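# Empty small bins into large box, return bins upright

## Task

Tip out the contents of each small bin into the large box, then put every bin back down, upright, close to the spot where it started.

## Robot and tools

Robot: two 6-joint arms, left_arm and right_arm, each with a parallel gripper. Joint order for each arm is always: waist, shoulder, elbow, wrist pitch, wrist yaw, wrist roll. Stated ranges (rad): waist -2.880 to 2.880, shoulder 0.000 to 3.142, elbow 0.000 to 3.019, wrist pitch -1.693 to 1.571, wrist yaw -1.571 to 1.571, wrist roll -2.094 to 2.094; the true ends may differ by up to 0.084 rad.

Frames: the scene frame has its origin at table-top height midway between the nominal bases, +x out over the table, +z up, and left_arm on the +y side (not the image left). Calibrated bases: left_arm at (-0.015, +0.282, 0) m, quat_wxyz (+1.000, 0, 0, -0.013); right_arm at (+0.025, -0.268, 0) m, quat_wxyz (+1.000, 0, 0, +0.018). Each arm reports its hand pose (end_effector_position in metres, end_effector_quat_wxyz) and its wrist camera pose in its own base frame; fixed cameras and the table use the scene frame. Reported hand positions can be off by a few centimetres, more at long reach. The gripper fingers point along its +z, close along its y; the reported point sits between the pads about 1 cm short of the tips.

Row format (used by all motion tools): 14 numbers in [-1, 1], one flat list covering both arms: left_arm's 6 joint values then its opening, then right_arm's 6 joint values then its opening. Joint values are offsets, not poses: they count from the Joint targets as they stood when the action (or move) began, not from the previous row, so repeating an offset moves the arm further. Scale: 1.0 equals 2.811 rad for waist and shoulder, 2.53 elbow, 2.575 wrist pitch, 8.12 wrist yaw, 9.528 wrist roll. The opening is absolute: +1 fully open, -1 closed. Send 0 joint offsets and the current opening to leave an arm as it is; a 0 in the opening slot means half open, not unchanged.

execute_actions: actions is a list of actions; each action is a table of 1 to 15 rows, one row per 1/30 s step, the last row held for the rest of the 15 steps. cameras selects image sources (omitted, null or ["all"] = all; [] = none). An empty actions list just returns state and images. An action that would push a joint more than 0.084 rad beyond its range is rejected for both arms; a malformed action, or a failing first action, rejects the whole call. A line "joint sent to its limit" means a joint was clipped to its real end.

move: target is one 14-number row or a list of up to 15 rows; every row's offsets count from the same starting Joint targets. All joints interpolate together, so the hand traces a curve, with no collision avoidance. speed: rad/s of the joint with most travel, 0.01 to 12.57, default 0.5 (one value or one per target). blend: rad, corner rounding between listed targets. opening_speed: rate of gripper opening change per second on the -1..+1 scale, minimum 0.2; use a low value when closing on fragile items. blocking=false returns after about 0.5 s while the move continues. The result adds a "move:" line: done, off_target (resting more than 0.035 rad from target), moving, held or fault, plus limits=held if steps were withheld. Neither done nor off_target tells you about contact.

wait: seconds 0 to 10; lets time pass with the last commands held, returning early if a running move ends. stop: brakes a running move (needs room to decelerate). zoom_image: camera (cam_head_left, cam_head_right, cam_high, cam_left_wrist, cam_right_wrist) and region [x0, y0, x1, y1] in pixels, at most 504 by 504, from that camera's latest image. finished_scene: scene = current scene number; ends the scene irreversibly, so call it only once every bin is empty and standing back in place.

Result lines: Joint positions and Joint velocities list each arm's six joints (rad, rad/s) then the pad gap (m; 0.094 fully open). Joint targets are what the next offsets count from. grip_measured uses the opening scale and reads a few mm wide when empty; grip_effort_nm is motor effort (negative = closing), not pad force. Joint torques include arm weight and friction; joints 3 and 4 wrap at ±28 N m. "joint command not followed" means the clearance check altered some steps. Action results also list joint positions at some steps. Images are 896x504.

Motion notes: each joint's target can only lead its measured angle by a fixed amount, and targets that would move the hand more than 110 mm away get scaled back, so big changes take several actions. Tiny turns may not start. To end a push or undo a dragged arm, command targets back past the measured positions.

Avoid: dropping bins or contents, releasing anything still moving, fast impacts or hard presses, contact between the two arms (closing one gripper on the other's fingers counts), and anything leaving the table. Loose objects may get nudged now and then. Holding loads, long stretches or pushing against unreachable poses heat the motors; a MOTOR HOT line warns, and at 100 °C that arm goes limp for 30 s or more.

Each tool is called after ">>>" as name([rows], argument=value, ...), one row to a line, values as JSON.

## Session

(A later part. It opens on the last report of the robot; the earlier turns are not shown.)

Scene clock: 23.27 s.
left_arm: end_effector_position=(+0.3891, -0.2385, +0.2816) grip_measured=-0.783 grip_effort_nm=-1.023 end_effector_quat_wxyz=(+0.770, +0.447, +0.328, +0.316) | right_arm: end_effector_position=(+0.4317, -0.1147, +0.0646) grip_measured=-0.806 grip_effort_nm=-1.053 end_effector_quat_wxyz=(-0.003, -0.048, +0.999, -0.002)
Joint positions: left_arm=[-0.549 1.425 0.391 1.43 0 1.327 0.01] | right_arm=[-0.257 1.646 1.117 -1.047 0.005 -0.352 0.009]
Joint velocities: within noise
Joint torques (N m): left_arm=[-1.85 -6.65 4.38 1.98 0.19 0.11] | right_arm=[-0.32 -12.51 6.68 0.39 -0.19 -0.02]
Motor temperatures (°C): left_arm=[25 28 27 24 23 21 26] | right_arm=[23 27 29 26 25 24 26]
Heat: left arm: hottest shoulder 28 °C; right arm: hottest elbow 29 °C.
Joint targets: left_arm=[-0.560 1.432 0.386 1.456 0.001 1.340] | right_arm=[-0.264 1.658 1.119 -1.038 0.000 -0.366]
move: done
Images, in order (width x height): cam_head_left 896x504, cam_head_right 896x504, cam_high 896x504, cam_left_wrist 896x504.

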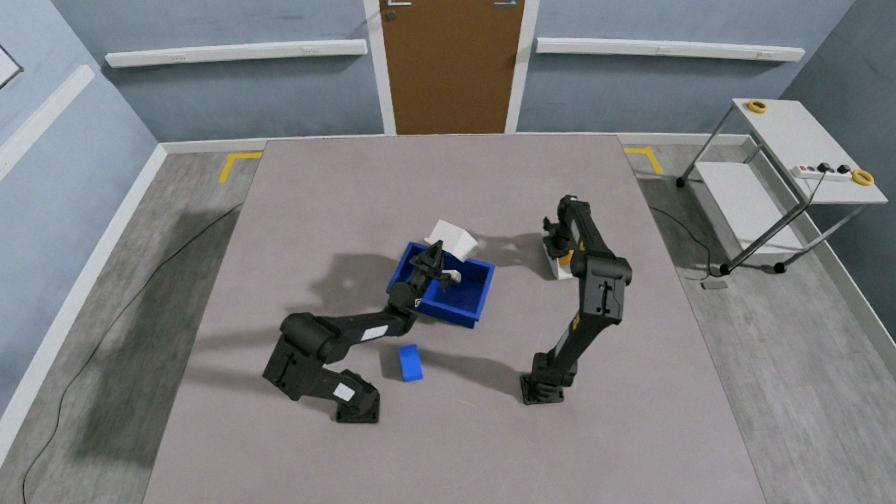

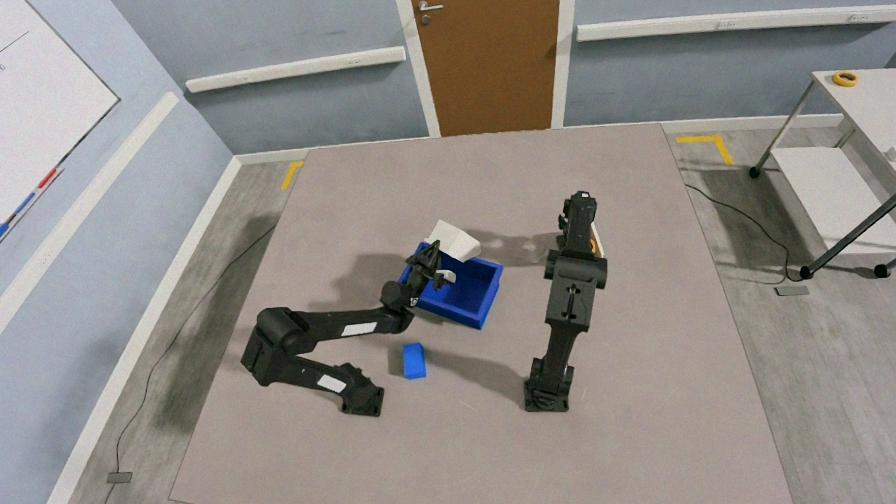

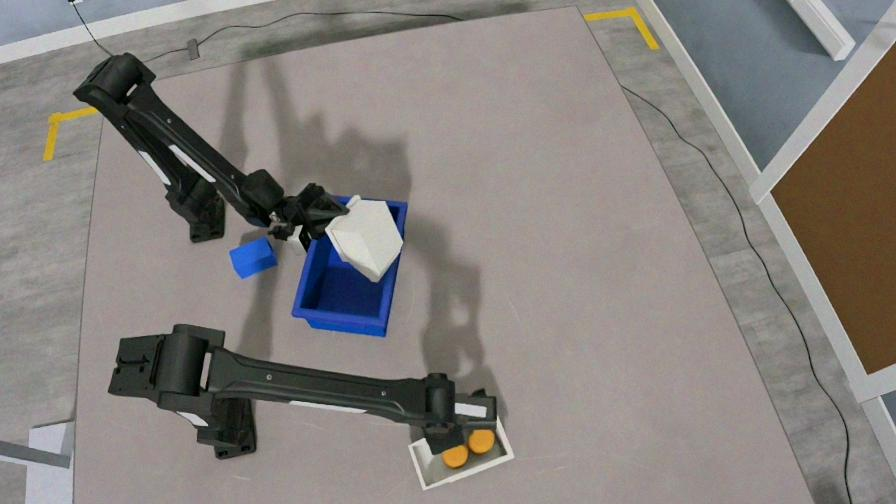

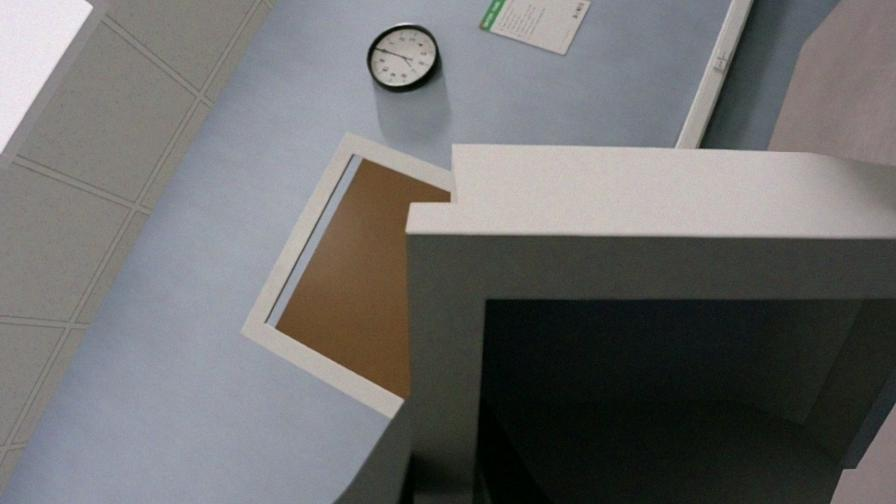

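>>> move(target=[0,-0.1697,0.0976,-0.549,0,0,-1,0,0,0,0,0,0,-1], speed=1.0, cameras=[])

>>> move([
  [0,0.0598,0.1739,-0.3348,0,0,-1,0,0,0,0,0,0,-1],
  [0,0.1996,0.3632,-0.6287,0,0,-1,0,0,0,0,0,0,-1],
  [0.4756,0.2569,0.4194,-0.6214,0,0,-1,0,0,0,0,0,0,-1],
], speed=0.9, blend=0.05, cameras=["cam_left_wrist"])

>>> move(target=[0,0.048,-0.1518,0.1876,0,0,-1,0,0,0,0,0,0,-1], speed=0.3, cameras=["cam_left_wrist","cam_high"])

Scene clock: 25.73 s.
left_arm: end_effector_position=(+0.3790, -0.2323, +0.2464) grip_measured=-0.784 grip_effort_nm=-1.023 end_effector_quat_wxyz=(+0.529, +0.661, +0.485, +0.217) | right_arm: end_effector_position=(+0.4317, -0.1147, +0.0646) grip_measured=-0.806 grip_effort_nm=-1.057 end_effector_quat_wxyz=(-0.003, -0.048, +0.999, -0.002)
Joint positions: left_arm=[-0.549 0.965 0.564 0.048 0 1.327 0.01] | right_arm=[-0.257 1.646 1.117 -1.047 0.005 -0.352 0.009]
Joint velocities: within noise
Joint torques (N m): left_arm=[-1.73 -5.66 12.85 1.07 0.23 0.04] | right_arm=[-0.38 -12.51 6.71 0.36 -0.19 -0.02]
Motor temperatures (°C): left_arm=[25 28 27 24 23 21 26] | right_arm=[23 27 29 26 25 24 26]
Heat: left arm: hottest shoulder 28 °C; right arm: hottest elbow 29 °C.
Joint targets: left_arm=[-0.560 0.955 0.633 0.042 0.001 1.340] | right_arm=[-0.264 1.658 1.119 -1.038 0.000 -0.366]
move: off_target (left_arm); left_arm: the elbow is farthest, 0.069 rad from its target
No camera images: "cameras" was empty.

Scene clock: 29.80 s.
left_arm: end_effector_position=(+0.3543, +0.3540, +0.2407) grip_measured=-0.785 grip_effort_nm=-1.023 end_effector_quat_wxyz=(-0.006, +0.267, +0.964, -0.012) | right_arm: end_effector_position=(+0.4317, -0.1147, +0.0646) grip_measured=-0.806 grip_effort_nm=-1.057 end_effector_quat_wxyz=(-0.003, -0.048, +0.999, -0.002)
Joint positions: left_arm=[0.786 1.667 1.629 -1.56 0 1.327 0.01] | right_arm=[-0.257 1.646 1.117 -1.047 0.005 -0.352 0.009]
Joint velocities: within noise
Joint torques (N m): left_arm=[-1.55 -12.92 11.71 -0.23 0.27 0.15] | right_arm=[-0.38 -12.57 6.71 0.38 -0.2 -0.02]
Motor temperatures (°C): left_arm=[25 28 28 24 23 21 26] | right_arm=[23 27 29 26 25 24 26]
Heat: left arm: hottest shoulder 28 °C; right arm: hottest elbow 29 °C.
Joint targets: left_arm=[0.777 1.677 1.694 -1.558 0.001 1.340] | right_arm=[-0.264 1.658 1.119 -1.038 0.000 -0.366]
move: off_target (left_arm); left_arm: the elbow is farthest, 0.065 rad from its target
Images, in order (width x height): cam_left_wrist 896x504.

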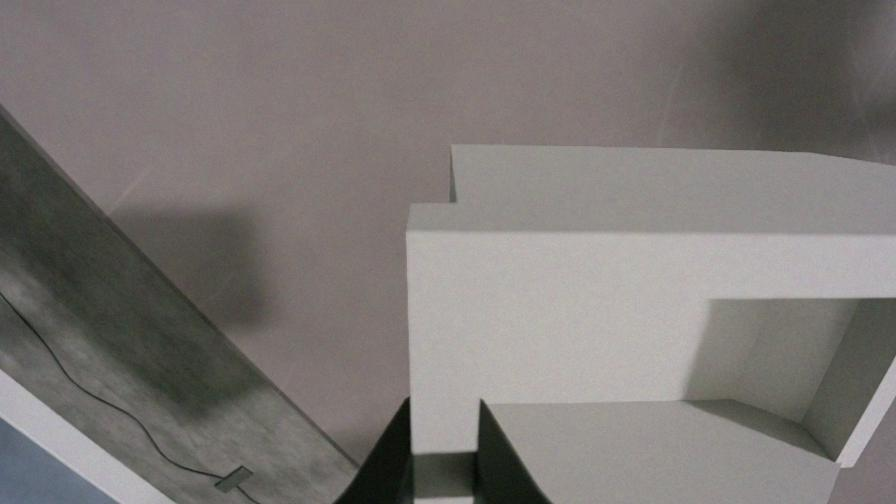

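Scene clock: 31.93 s.
left_arm: end_effector_position=(+0.3616, +0.3613, +0.0584) grip_measured=-0.785 grip_effort_nm=-1.023 end_effector_quat_wxyz=(-0.002, +0.267, +0.964, -0.003) | right_arm: end_effector_position=(+0.4317, -0.1147, +0.0646) grip_measured=-0.806 grip_effort_nm=-1.053 end_effector_quat_wxyz=(-0.003, -0.048, +0.999, -0.002)
Joint positions: left_arm=[0.786 1.804 1.316 -1.09 0 1.327 0.01] | right_arm=[-0.257 1.646 1.117 -1.047 0.005 -0.352 0.009]
Joint velocities: within noise
Joint torques (N m): left_arm=[-2.14 -13.63 6.11 0.18 0.21 0.15] | right_arm=[-0.32 -12.57 6.69 0.38 -0.19 -0.02]
Motor temperatures (°C): left_arm=[25 28 28 24 23 21 26] | right_arm=[23 27 29 26 25 24 26]
Heat: left arm: hottest shoulder 28 °C; right arm: hottest elbow 29 °C.
Joint targets: left_arm=[0.777 1.812 1.310 -1.075 0.001 1.340] | right_arm=[-0.264 1.658 1.119 -1.038 0.000 -0.366]
move: done
Images, in order (width x height): cam_high 896x504, cam_left_wrist 896x504.

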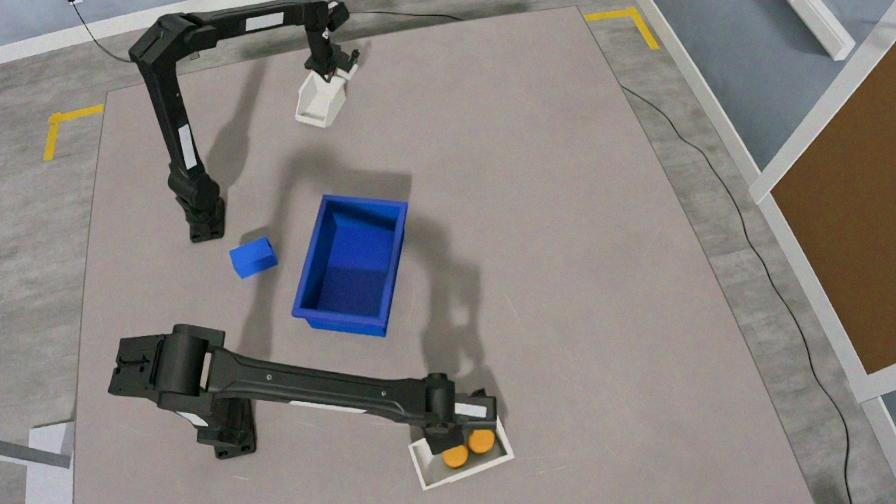

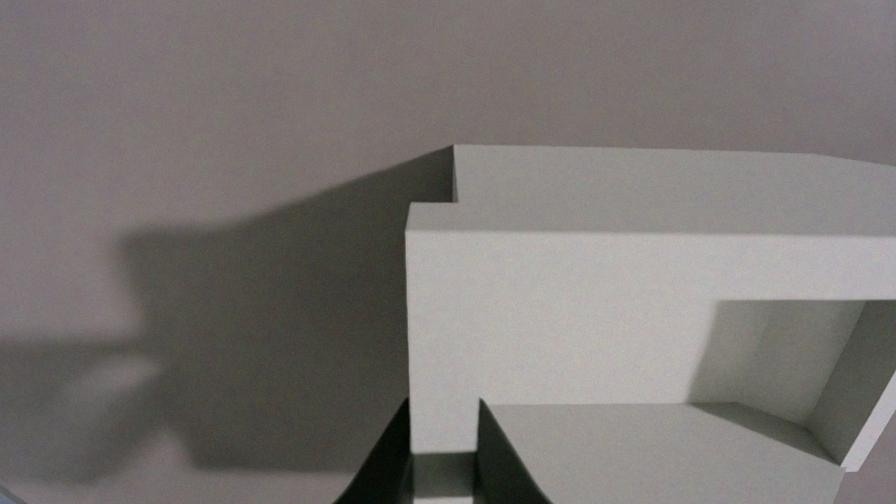

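>>> move(target=[0,0,0,0,0,0,-0.3,0,0,0,0,0,0,-1], opening_speed=0.6, cameras=[])

>>> move(target=[0,-0.048,0.1384,-0.1876,0,0,-0.3,0,-0.0528,0.1474,-0.1884,0,0,-1], speed=0.4, cameras=["cam_left_wrist","cam_right_wrist","cam_high"])

Scene clock: 34.00 s.
left_arm: end_effector_position=(+0.3622, +0.3619, +0.0584) grip_measured=-0.303 grip_effort_nm=0.105 end_effector_quat_wxyz=(-0.001, +0.267, +0.964, -0.002) | right_arm: end_effector_position=(+0.4317, -0.1147, +0.0646) grip_measured=-0.806 grip_effort_nm=-1.053 end_effector_quat_wxyz=(-0.003, -0.048, +0.999, -0.002)
Joint positions: left_arm=[0.786 1.804 1.316 -1.087 0 1.327 0.033] | right_arm=[-0.257 1.646 1.117 -1.047 0.005 -0.352 0.009]
Joint velocities: within noise
Joint torques (N m): left_arm=[-1.14 -13.51 6.15 0.24 0.26 0.18] | right_arm=[-0.38 -12.57 6.71 0.39 -0.19 -0.03]
Motor temperatures (°C): left_arm=[25 28 28 24 23 21 26] | right_arm=[23 27 30 26 25 24 26]
Heat: left arm: hottest shoulder 28 °C; right arm: hottest elbow 30 °C.
Joint targets: left_arm=[0.777 1.812 1.310 -1.075 0.001 1.340] | right_arm=[-0.264 1.658 1.119 -1.038 0.000 -0.366]
move: done
No camera images: "cameras" was empty.

Scene clock: 35.83 s.
left_arm: end_effector_position=(+0.3533, +0.3530, +0.2259) grip_measured=-0.302 grip_effort_nm=0.110 end_effector_quat_wxyz=(-0.012, +0.267, +0.963, -0.022) | right_arm: end_effector_position=(+0.4311, -0.1139, +0.2305) grip_measured=-0.811 grip_effort_nm=-1.053 end_effector_quat_wxyz=(-0.018, -0.048, +0.999, +0.005)
Joint positions: left_arm=[0.786 1.681 1.608 -1.548 0 1.328 0.033] | right_arm=[-0.257 1.531 1.439 -1.515 0.001 -0.352 0.009]
Joint velocities: within noise
Joint torques (N m): left_arm=[-1.49 -13.45 10.85 -0.43 0.26 0.17] | right_arm=[-0.38 -15.09 11.55 -0.31 -0.04 -0.02]
Motor temperatures (°C): left_arm=[25 28 29 24 23 21 26] | right_arm=[23 27 30 26 25 24 26]
Heat: left arm: hottest elbow 29 °C; right arm: hottest elbow 30 °C.
Joint targets: left_arm=[0.777 1.677 1.660 -1.558 0.001 1.340] | right_arm=[-0.264 1.509 1.491 -1.523 0.000 -0.366]
move: off_target (left_arm, right_arm); left_arm: the elbow is farthest, 0.053 rad from its target; right_arm: the elbow is farthest, 0.053 rad from its target
Images, in order (width x height): cam_high 896x504, cam_left_wrist 896x504, cam_right_wrist 896x504.

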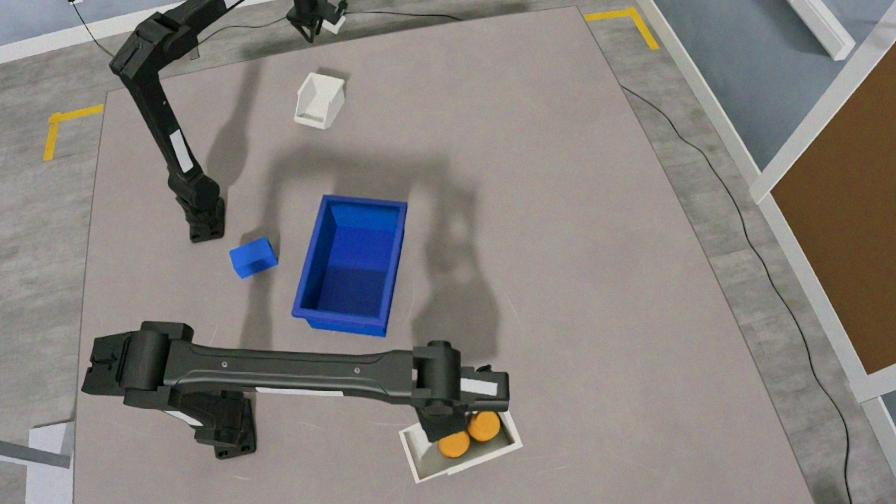

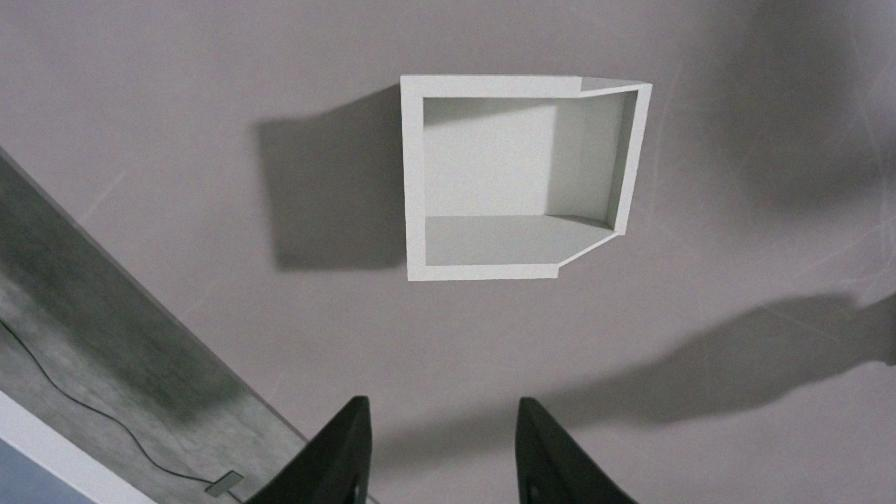

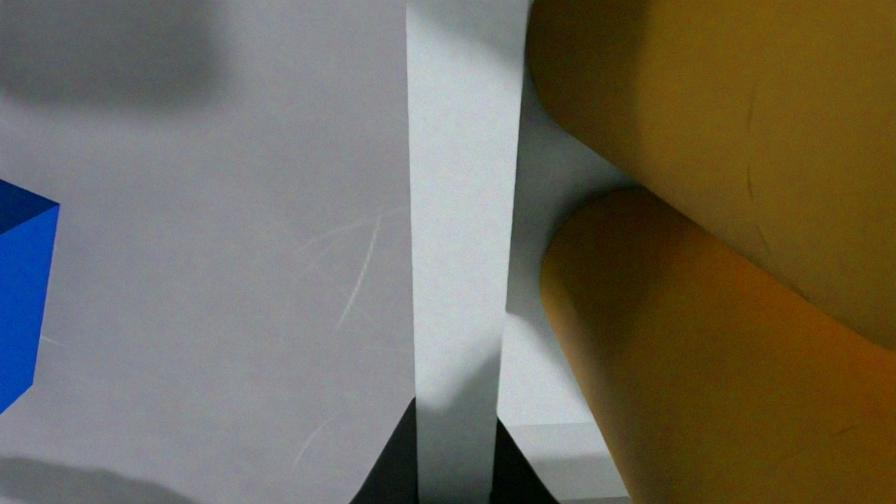

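>>> move(target=[0,0,0,0,0,0,-0.3,0.3821,0.078,0.1166,-0.02,0,0,-1], speed=0.7)

Scene clock: 38.40 s.
left_arm: end_effector_position=(+0.3532, +0.3529, +0.2259) grip_measured=-0.302 grip_effort_nm=0.115 end_effector_quat_wxyz=(-0.012, +0.267, +0.963, -0.022) | right_arm: end_effector_position=(+0.3634, +0.3851, +0.2526) grip_measured=-0.811 grip_effort_nm=-1.057 end_effector_quat_wxyz=(+0.005, -0.551, +0.834, +0.002)
Joint positions: left_arm=[0.786 1.681 1.608 -1.548 0 1.328 0.033] | right_arm=[0.815 1.718 1.727 -1.568 -0.002 -0.353 0.009]
Joint velocities: within noise
Joint torques (N m): left_arm=[-1.55 -13.57 10.71 -0.7 0.26 0.19] | right_arm=[-0.15 -15.44 12.25 -0.31 0.11 -0.01]
Motor temperatures (°C): left_arm=[25 28 29 24 23 21 26] | right_arm=[23 27 30 26 25 24 26]
Heat: left arm: hottest elbow 29 °C; right arm: hottest elbow 30 °C.
Joint targets: left_arm=[0.777 1.677 1.660 -1.558 0.001 1.340] | right_arm=[0.810 1.728 1.786 -1.575 0.000 -0.366]
move: off_target (left_arm, right_arm); left_arm: the elbow is farthest, 0.052 rad from its target; right_arm: the elbow is farthest, 0.059 rad from its target

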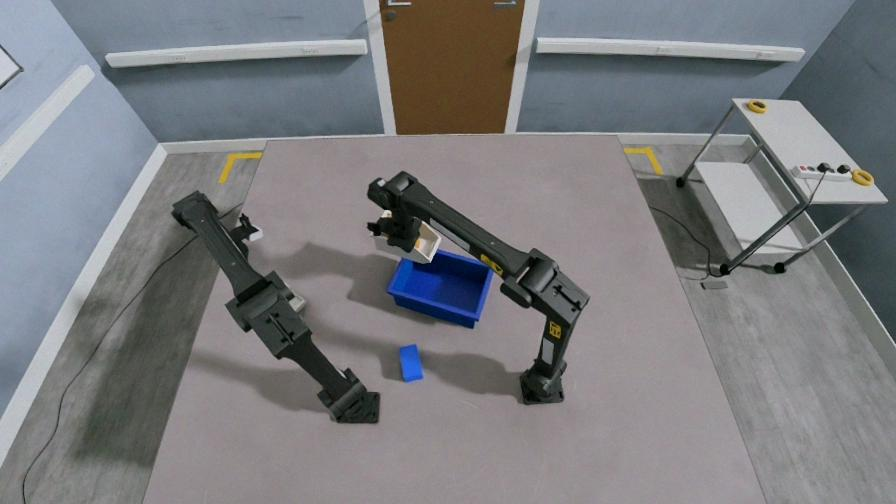

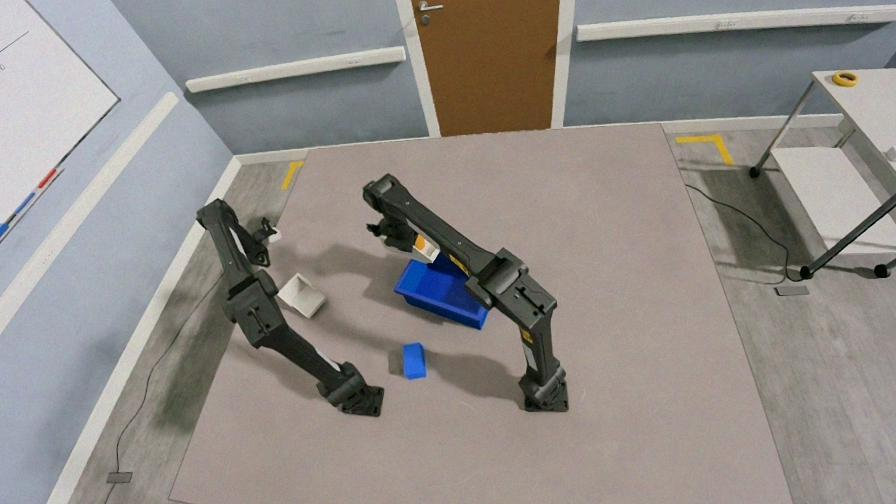

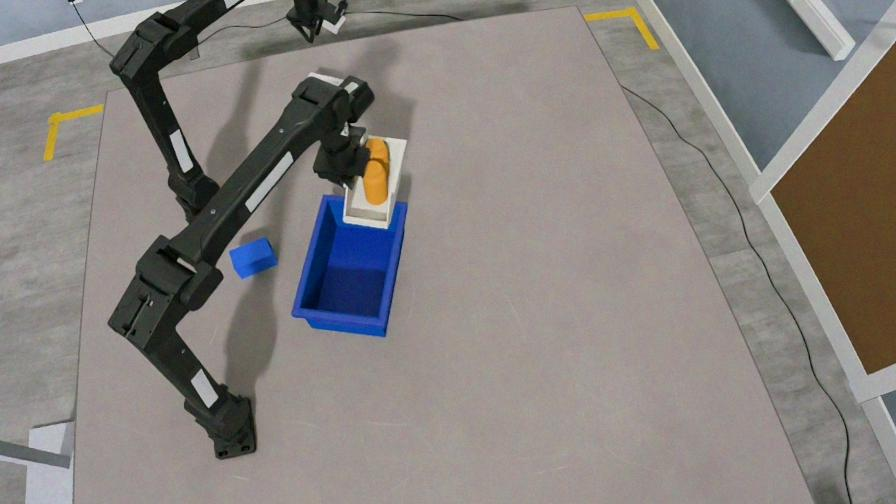

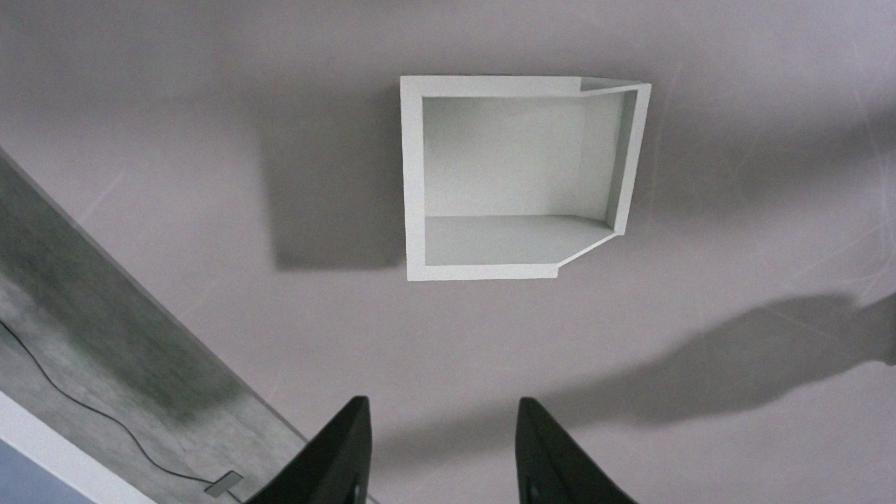

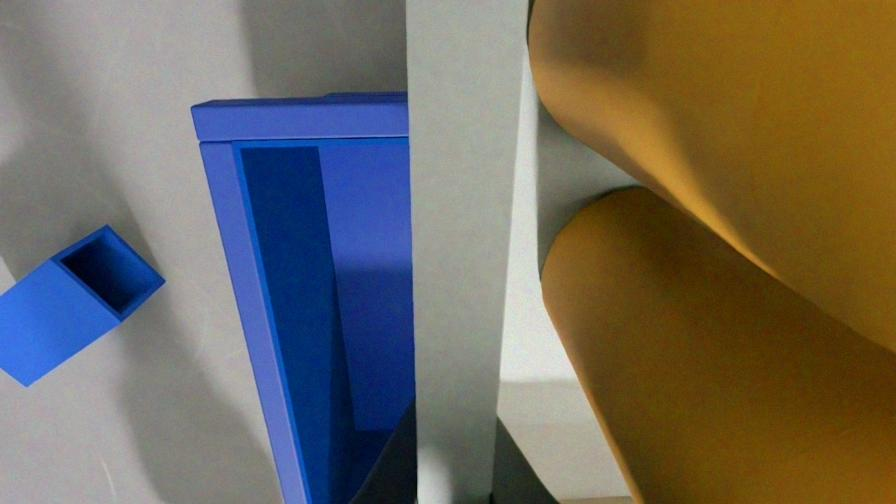

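>>> move([
  [0,0,0,0,0,0,-0.3,0,-0.1181,-0.2073,0.295,0,0,-1],
  [0,0,0,0,0,0,-0.3,0,-0.2081,-0.4154,0.6769,0,0,-1],
], speed=0.7, blend=0.05, cameras=["cam_head_left","cam_head_right","cam_high"])

>>> move(target=[0,0,0,0,0,0,-0.3,0,0.1195,-0.12,0.498,0,0,-1], speed=0.8, cameras=["cam_right_wrist","cam_head_left","cam_head_right","cam_high"])

Scene clock: 41.80 s.
left_arm: end_effector_position=(+0.3532, +0.3528, +0.2259) grip_measured=-0.302 grip_effort_nm=0.105 end_effector_quat_wxyz=(-0.012, +0.267, +0.963, -0.023) | right_arm: end_effector_position=(+0.3551, +0.3763, +0.2722) grip_measured=-0.812 grip_effort_nm=-1.053 end_effector_quat_wxyz=(+0.580, -0.443, +0.670, +0.137)
Joint positions: left_arm=[0.786 1.681 1.608 -1.549 0 1.328 0.033] | right_arm=[0.815 1.168 0.731 0.142 -0.002 -0.353 0.009]
Joint velocities: within noise
Joint torques (N m): left_arm=[-1.2 -14.04 10.99 -0.77 0.26 0.12] | right_arm=[-0.03 -10.23 8.77 2.85 0.12 0.02]
Motor temperatures (°C): left_arm=[25 28 30 24 23 21 25] | right_arm=[23 27 30 26 25 24 26]
Heat: left arm: hottest elbow 30 °C; right arm: hottest elbow 30 °C.
Joint targets: left_arm=[0.777 1.677 1.660 -1.558 0.001 1.340] | right_arm=[0.810 1.143 0.736 0.169 0.000 -0.366]
move: off_target (left_arm); left_arm: the elbow is farthest, 0.052 rad from its target
Images, in order (width x height): cam_head_left 896x504, cam_head_right 896x504, cam_high 896x504.

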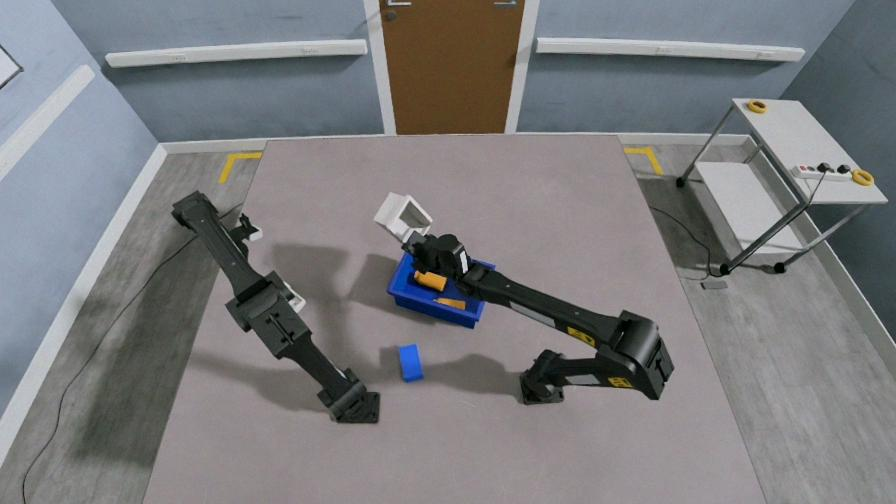

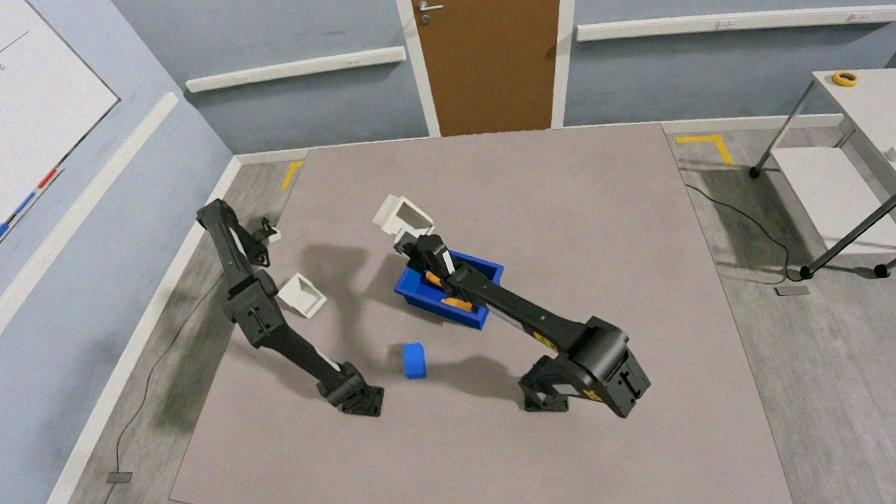

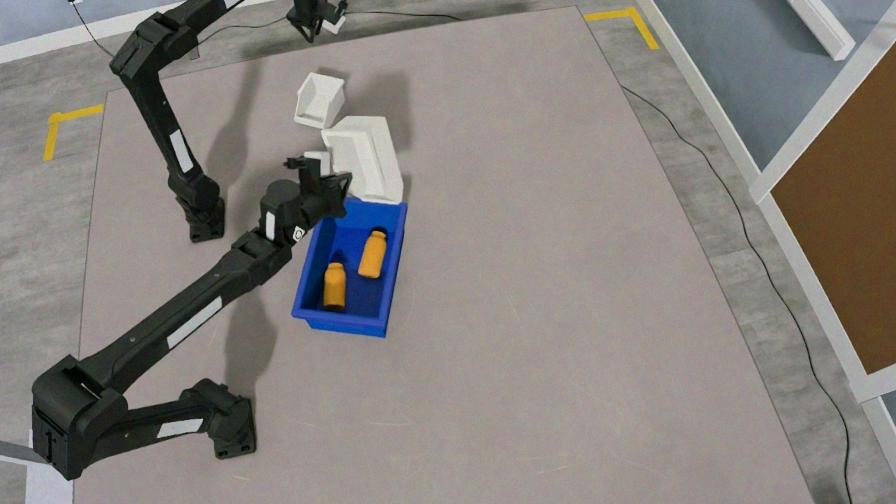

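Scene clock: 44.10 s.
left_arm: end_effector_position=(+0.3532, +0.3528, +0.2259) grip_measured=-0.302 grip_effort_nm=0.110 end_effector_quat_wxyz=(-0.012, +0.267, +0.963, -0.023) | right_arm: end_effector_position=(+0.3243, +0.3436, +0.2783) grip_measured=-0.812 grip_effort_nm=-1.057 end_effector_quat_wxyz=(+0.808, -0.308, +0.464, +0.190)
Joint positions: left_arm=[0.786 1.681 1.608 -1.549 0 1.328 0.033] | right_arm=[0.815 1.468 0.43 1.427 -0.002 -0.353 0.009]
Joint velocities: within noise
Joint torques (N m): left_arm=[-1.61 -13.8 10.84 -0.84 0.23 0.15] | right_arm=[-0.15 -7.3 5.16 2.58 0.12 0.02]
Motor temperatures (°C): left_arm=[25 28 30 23 23 21 25] | right_arm=[23 27 30 26 25 24 26]
Heat: left arm: hottest elbow 30 °C; right arm: hottest elbow 30 °C.
Joint targets: left_arm=[0.777 1.677 1.660 -1.558 0.001 1.340] | right_arm=[0.810 1.479 0.432 1.451 0.000 -0.366]
move: off_target (left_arm); left_arm: the elbow is farthest, 0.052 rad from its target
Images, in order (width x height): cam_head_left 896x504, cam_head_right 896x504, cam_high 896x504, cam_right_wrist 896x504.

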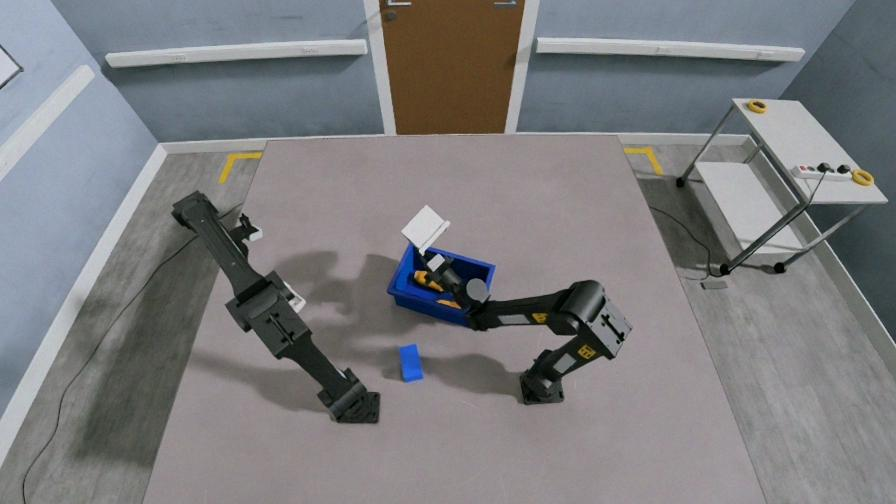

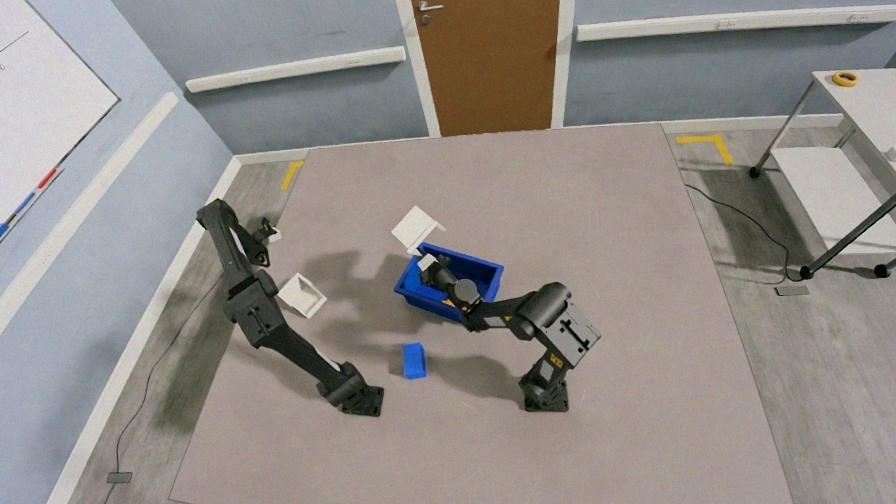

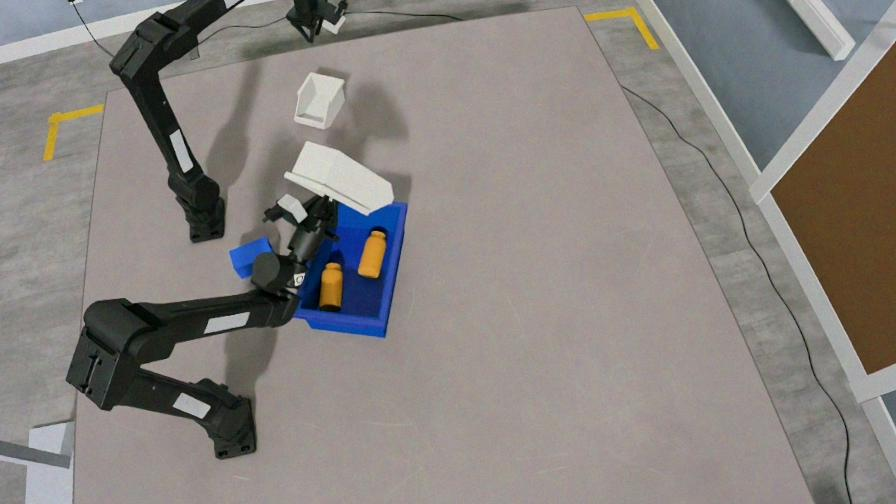

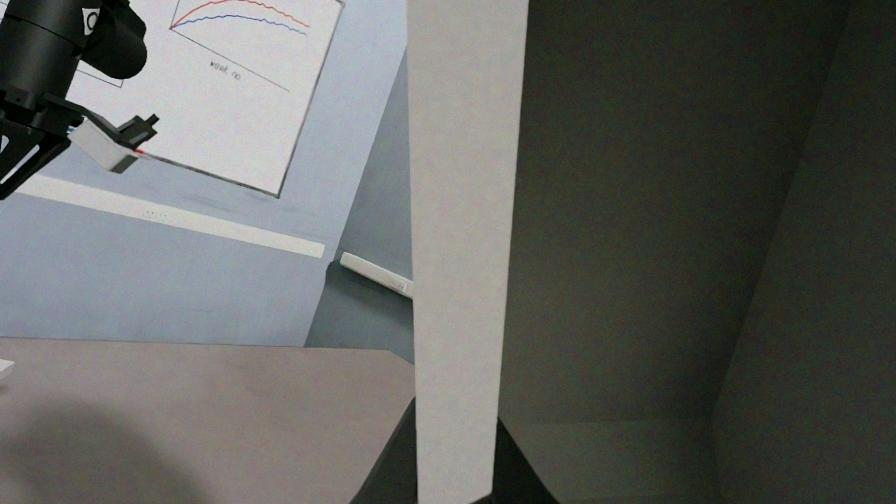

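>>> move(target=[0,0,0,0,0,0,-0.3,0,-0.1195,0.12,-0.498,0,0,-1], speed=1.0, cameras=[])

>>> move([
  [0,0,0,0,0,0,-0.3,0,0.09,0.2077,-0.3821,0,0,-1],
  [0,0,0,0,0,0,-0.3,0,0.2081,0.415,-0.6773,0,0,-1],
  [0,0,0,0,0,0,-0.3,-0.3821,0.1302,0.2984,-0.6571,0,0,-1],
], speed=0.9, blend=0.05, cameras=[])

>>> move(target=[0,0,0,0,0,0,-0.3,0,0.052,-0.145,0.1865,0,0,-1], speed=0.3, cameras=["cam_right_wrist","cam_head_left","cam_high"])

Scene clock: 46.47 s.
left_arm: end_effector_position=(+0.3532, +0.3528, +0.2259) grip_measured=-0.302 grip_effort_nm=0.105 end_effector_quat_wxyz=(-0.012, +0.267, +0.963, -0.023) | right_arm: end_effector_position=(+0.3471, +0.3678, +0.2492) grip_measured=-0.812 grip_effort_nm=-1.057 end_effector_quat_wxyz=(+0.571, -0.447, +0.675, +0.135)
Joint positions: left_arm=[0.786 1.681 1.608 -1.549 0 1.328 0.033] | right_arm=[0.815 1.165 0.676 0.171 -0.002 -0.353 0.009]
Joint velocities: within noise
Joint torques (N m): left_arm=[-1.73 -14.39 10.86 -0.61 0.26 0.17] | right_arm=[-0.09 -9.58 12.68 1.66 0.11 0.02]
Motor temperatures (°C): left_arm=[25 28 30 23 23 21 25] | right_arm=[23 27 30 26 25 24 26]
Heat: left arm: hottest elbow 30 °C; right arm: hottest elbow 30 °C.
Joint targets: left_arm=[0.777 1.677 1.660 -1.558 0.001 1.340] | right_arm=[0.810 1.143 0.736 0.169 0.000 -0.366]
move: off_target (left_arm, right_arm); left_arm: the elbow is farthest, 0.052 rad from its target; right_arm: the elbow is farthest, 0.059 rad from its target
No camera images: "cameras" was empty.

Scene clock: 50.43 s.
left_arm: end_effector_position=(+0.3532, +0.3528, +0.2259) grip_measured=-0.302 grip_effort_nm=0.115 end_effector_quat_wxyz=(-0.012, +0.267, +0.963, -0.023) | right_arm: end_effector_position=(+0.4390, -0.1219, +0.2461) grip_measured=-0.811 grip_effort_nm=-1.053 end_effector_quat_wxyz=(-0.007, -0.042, +0.999, +0.002)
Joint positions: left_arm=[0.786 1.681 1.608 -1.549 0 1.328 0.033] | right_arm=[-0.269 1.539 1.489 -1.535 0.001 -0.354 0.009]
Joint velocities: within noise
Joint torques (N m): left_arm=[-1.67 -14.62 10.74 -0.68 0.25 0.14] | right_arm=[0.67 -15.97 7.72 0.43 -0.03 0]
Motor temperatures (°C): left_arm=[25 28 31 23 23 21 25] | right_arm=[23 27 31 26 25 24 26]
Heat: left arm: hottest elbow 31 °C; right arm: hottest elbow 31 °C.
Joint targets: left_arm=[0.777 1.677 1.660 -1.558 0.001 1.340] | right_arm=[-0.264 1.509 1.490 -1.524 0.000 -0.366]
move: off_target (left_arm); left_arm: the elbow is farthest, 0.052 rad from its target
No camera images: "cameras" was empty.

Scene clock: 52.53 s.
left_arm: end_effector_position=(+0.3532, +0.3528, +0.2259) grip_measured=-0.302 grip_effort_nm=0.110 end_effector_quat_wxyz=(-0.012, +0.267, +0.963, -0.023) | right_arm: end_effector_position=(+0.4312, -0.1197, +0.0676) grip_measured=-0.811 grip_effort_nm=-1.053 end_effector_quat_wxyz=(-0.002, -0.042, +0.999, +0.000)
Joint positions: left_arm=[0.786 1.681 1.608 -1.549 0 1.328 0.033] | right_arm=[-0.269 1.644 1.123 -1.055 0.001 -0.354 0.009]
Joint velocities: within noise
Joint torques (N m): left_arm=[-1.61 -13.63 10.81 -0.66 0.25 0.16] | right_arm=[0.62 -12.57 6.68 0.46 -0.05 0]
Motor temperatures (°C): left_arm=[25 28 31 23 23 21 25] | right_arm=[23 27 31 26 25 24 26]
Heat: left arm: hottest elbow 31 °C; right arm: hottest elbow 31 °C.
Joint targets: left_arm=[0.777 1.677 1.660 -1.558 0.001 1.340] | right_arm=[-0.264 1.655 1.124 -1.043 0.000 -0.366]
move: off_target (left_arm); left_arm: the elbow is farthest, 0.052 rad from its target
Images, in order (width x height): cam_head_left 896x504, cam_high 896x504, cam_right_wrist 896x504.

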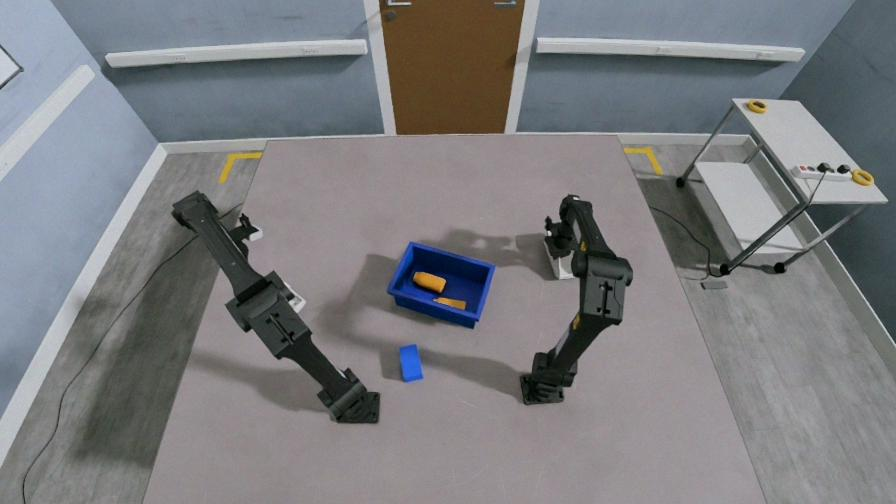

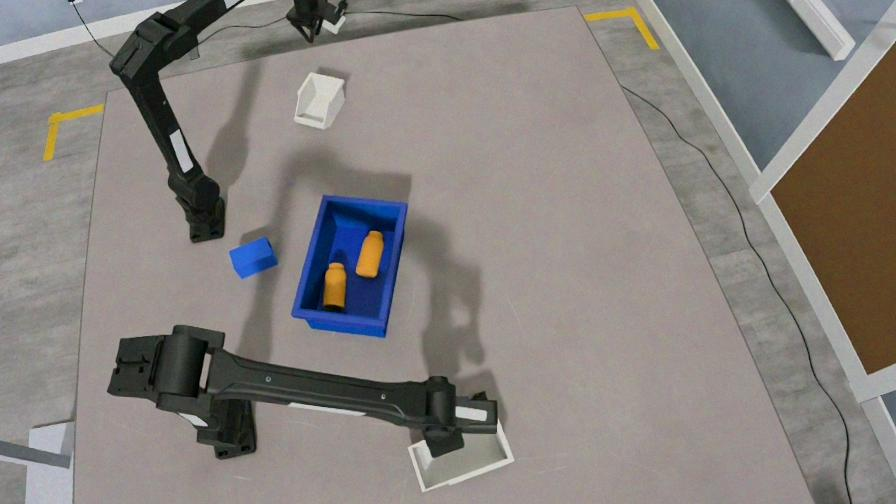

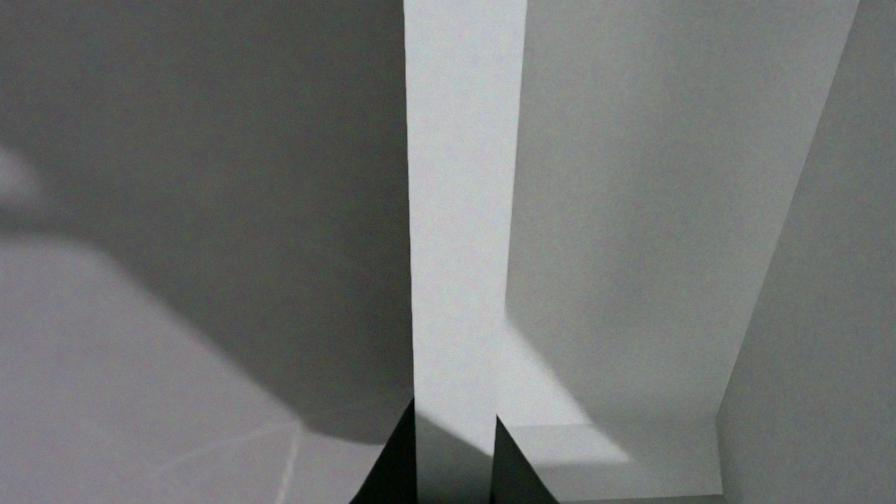

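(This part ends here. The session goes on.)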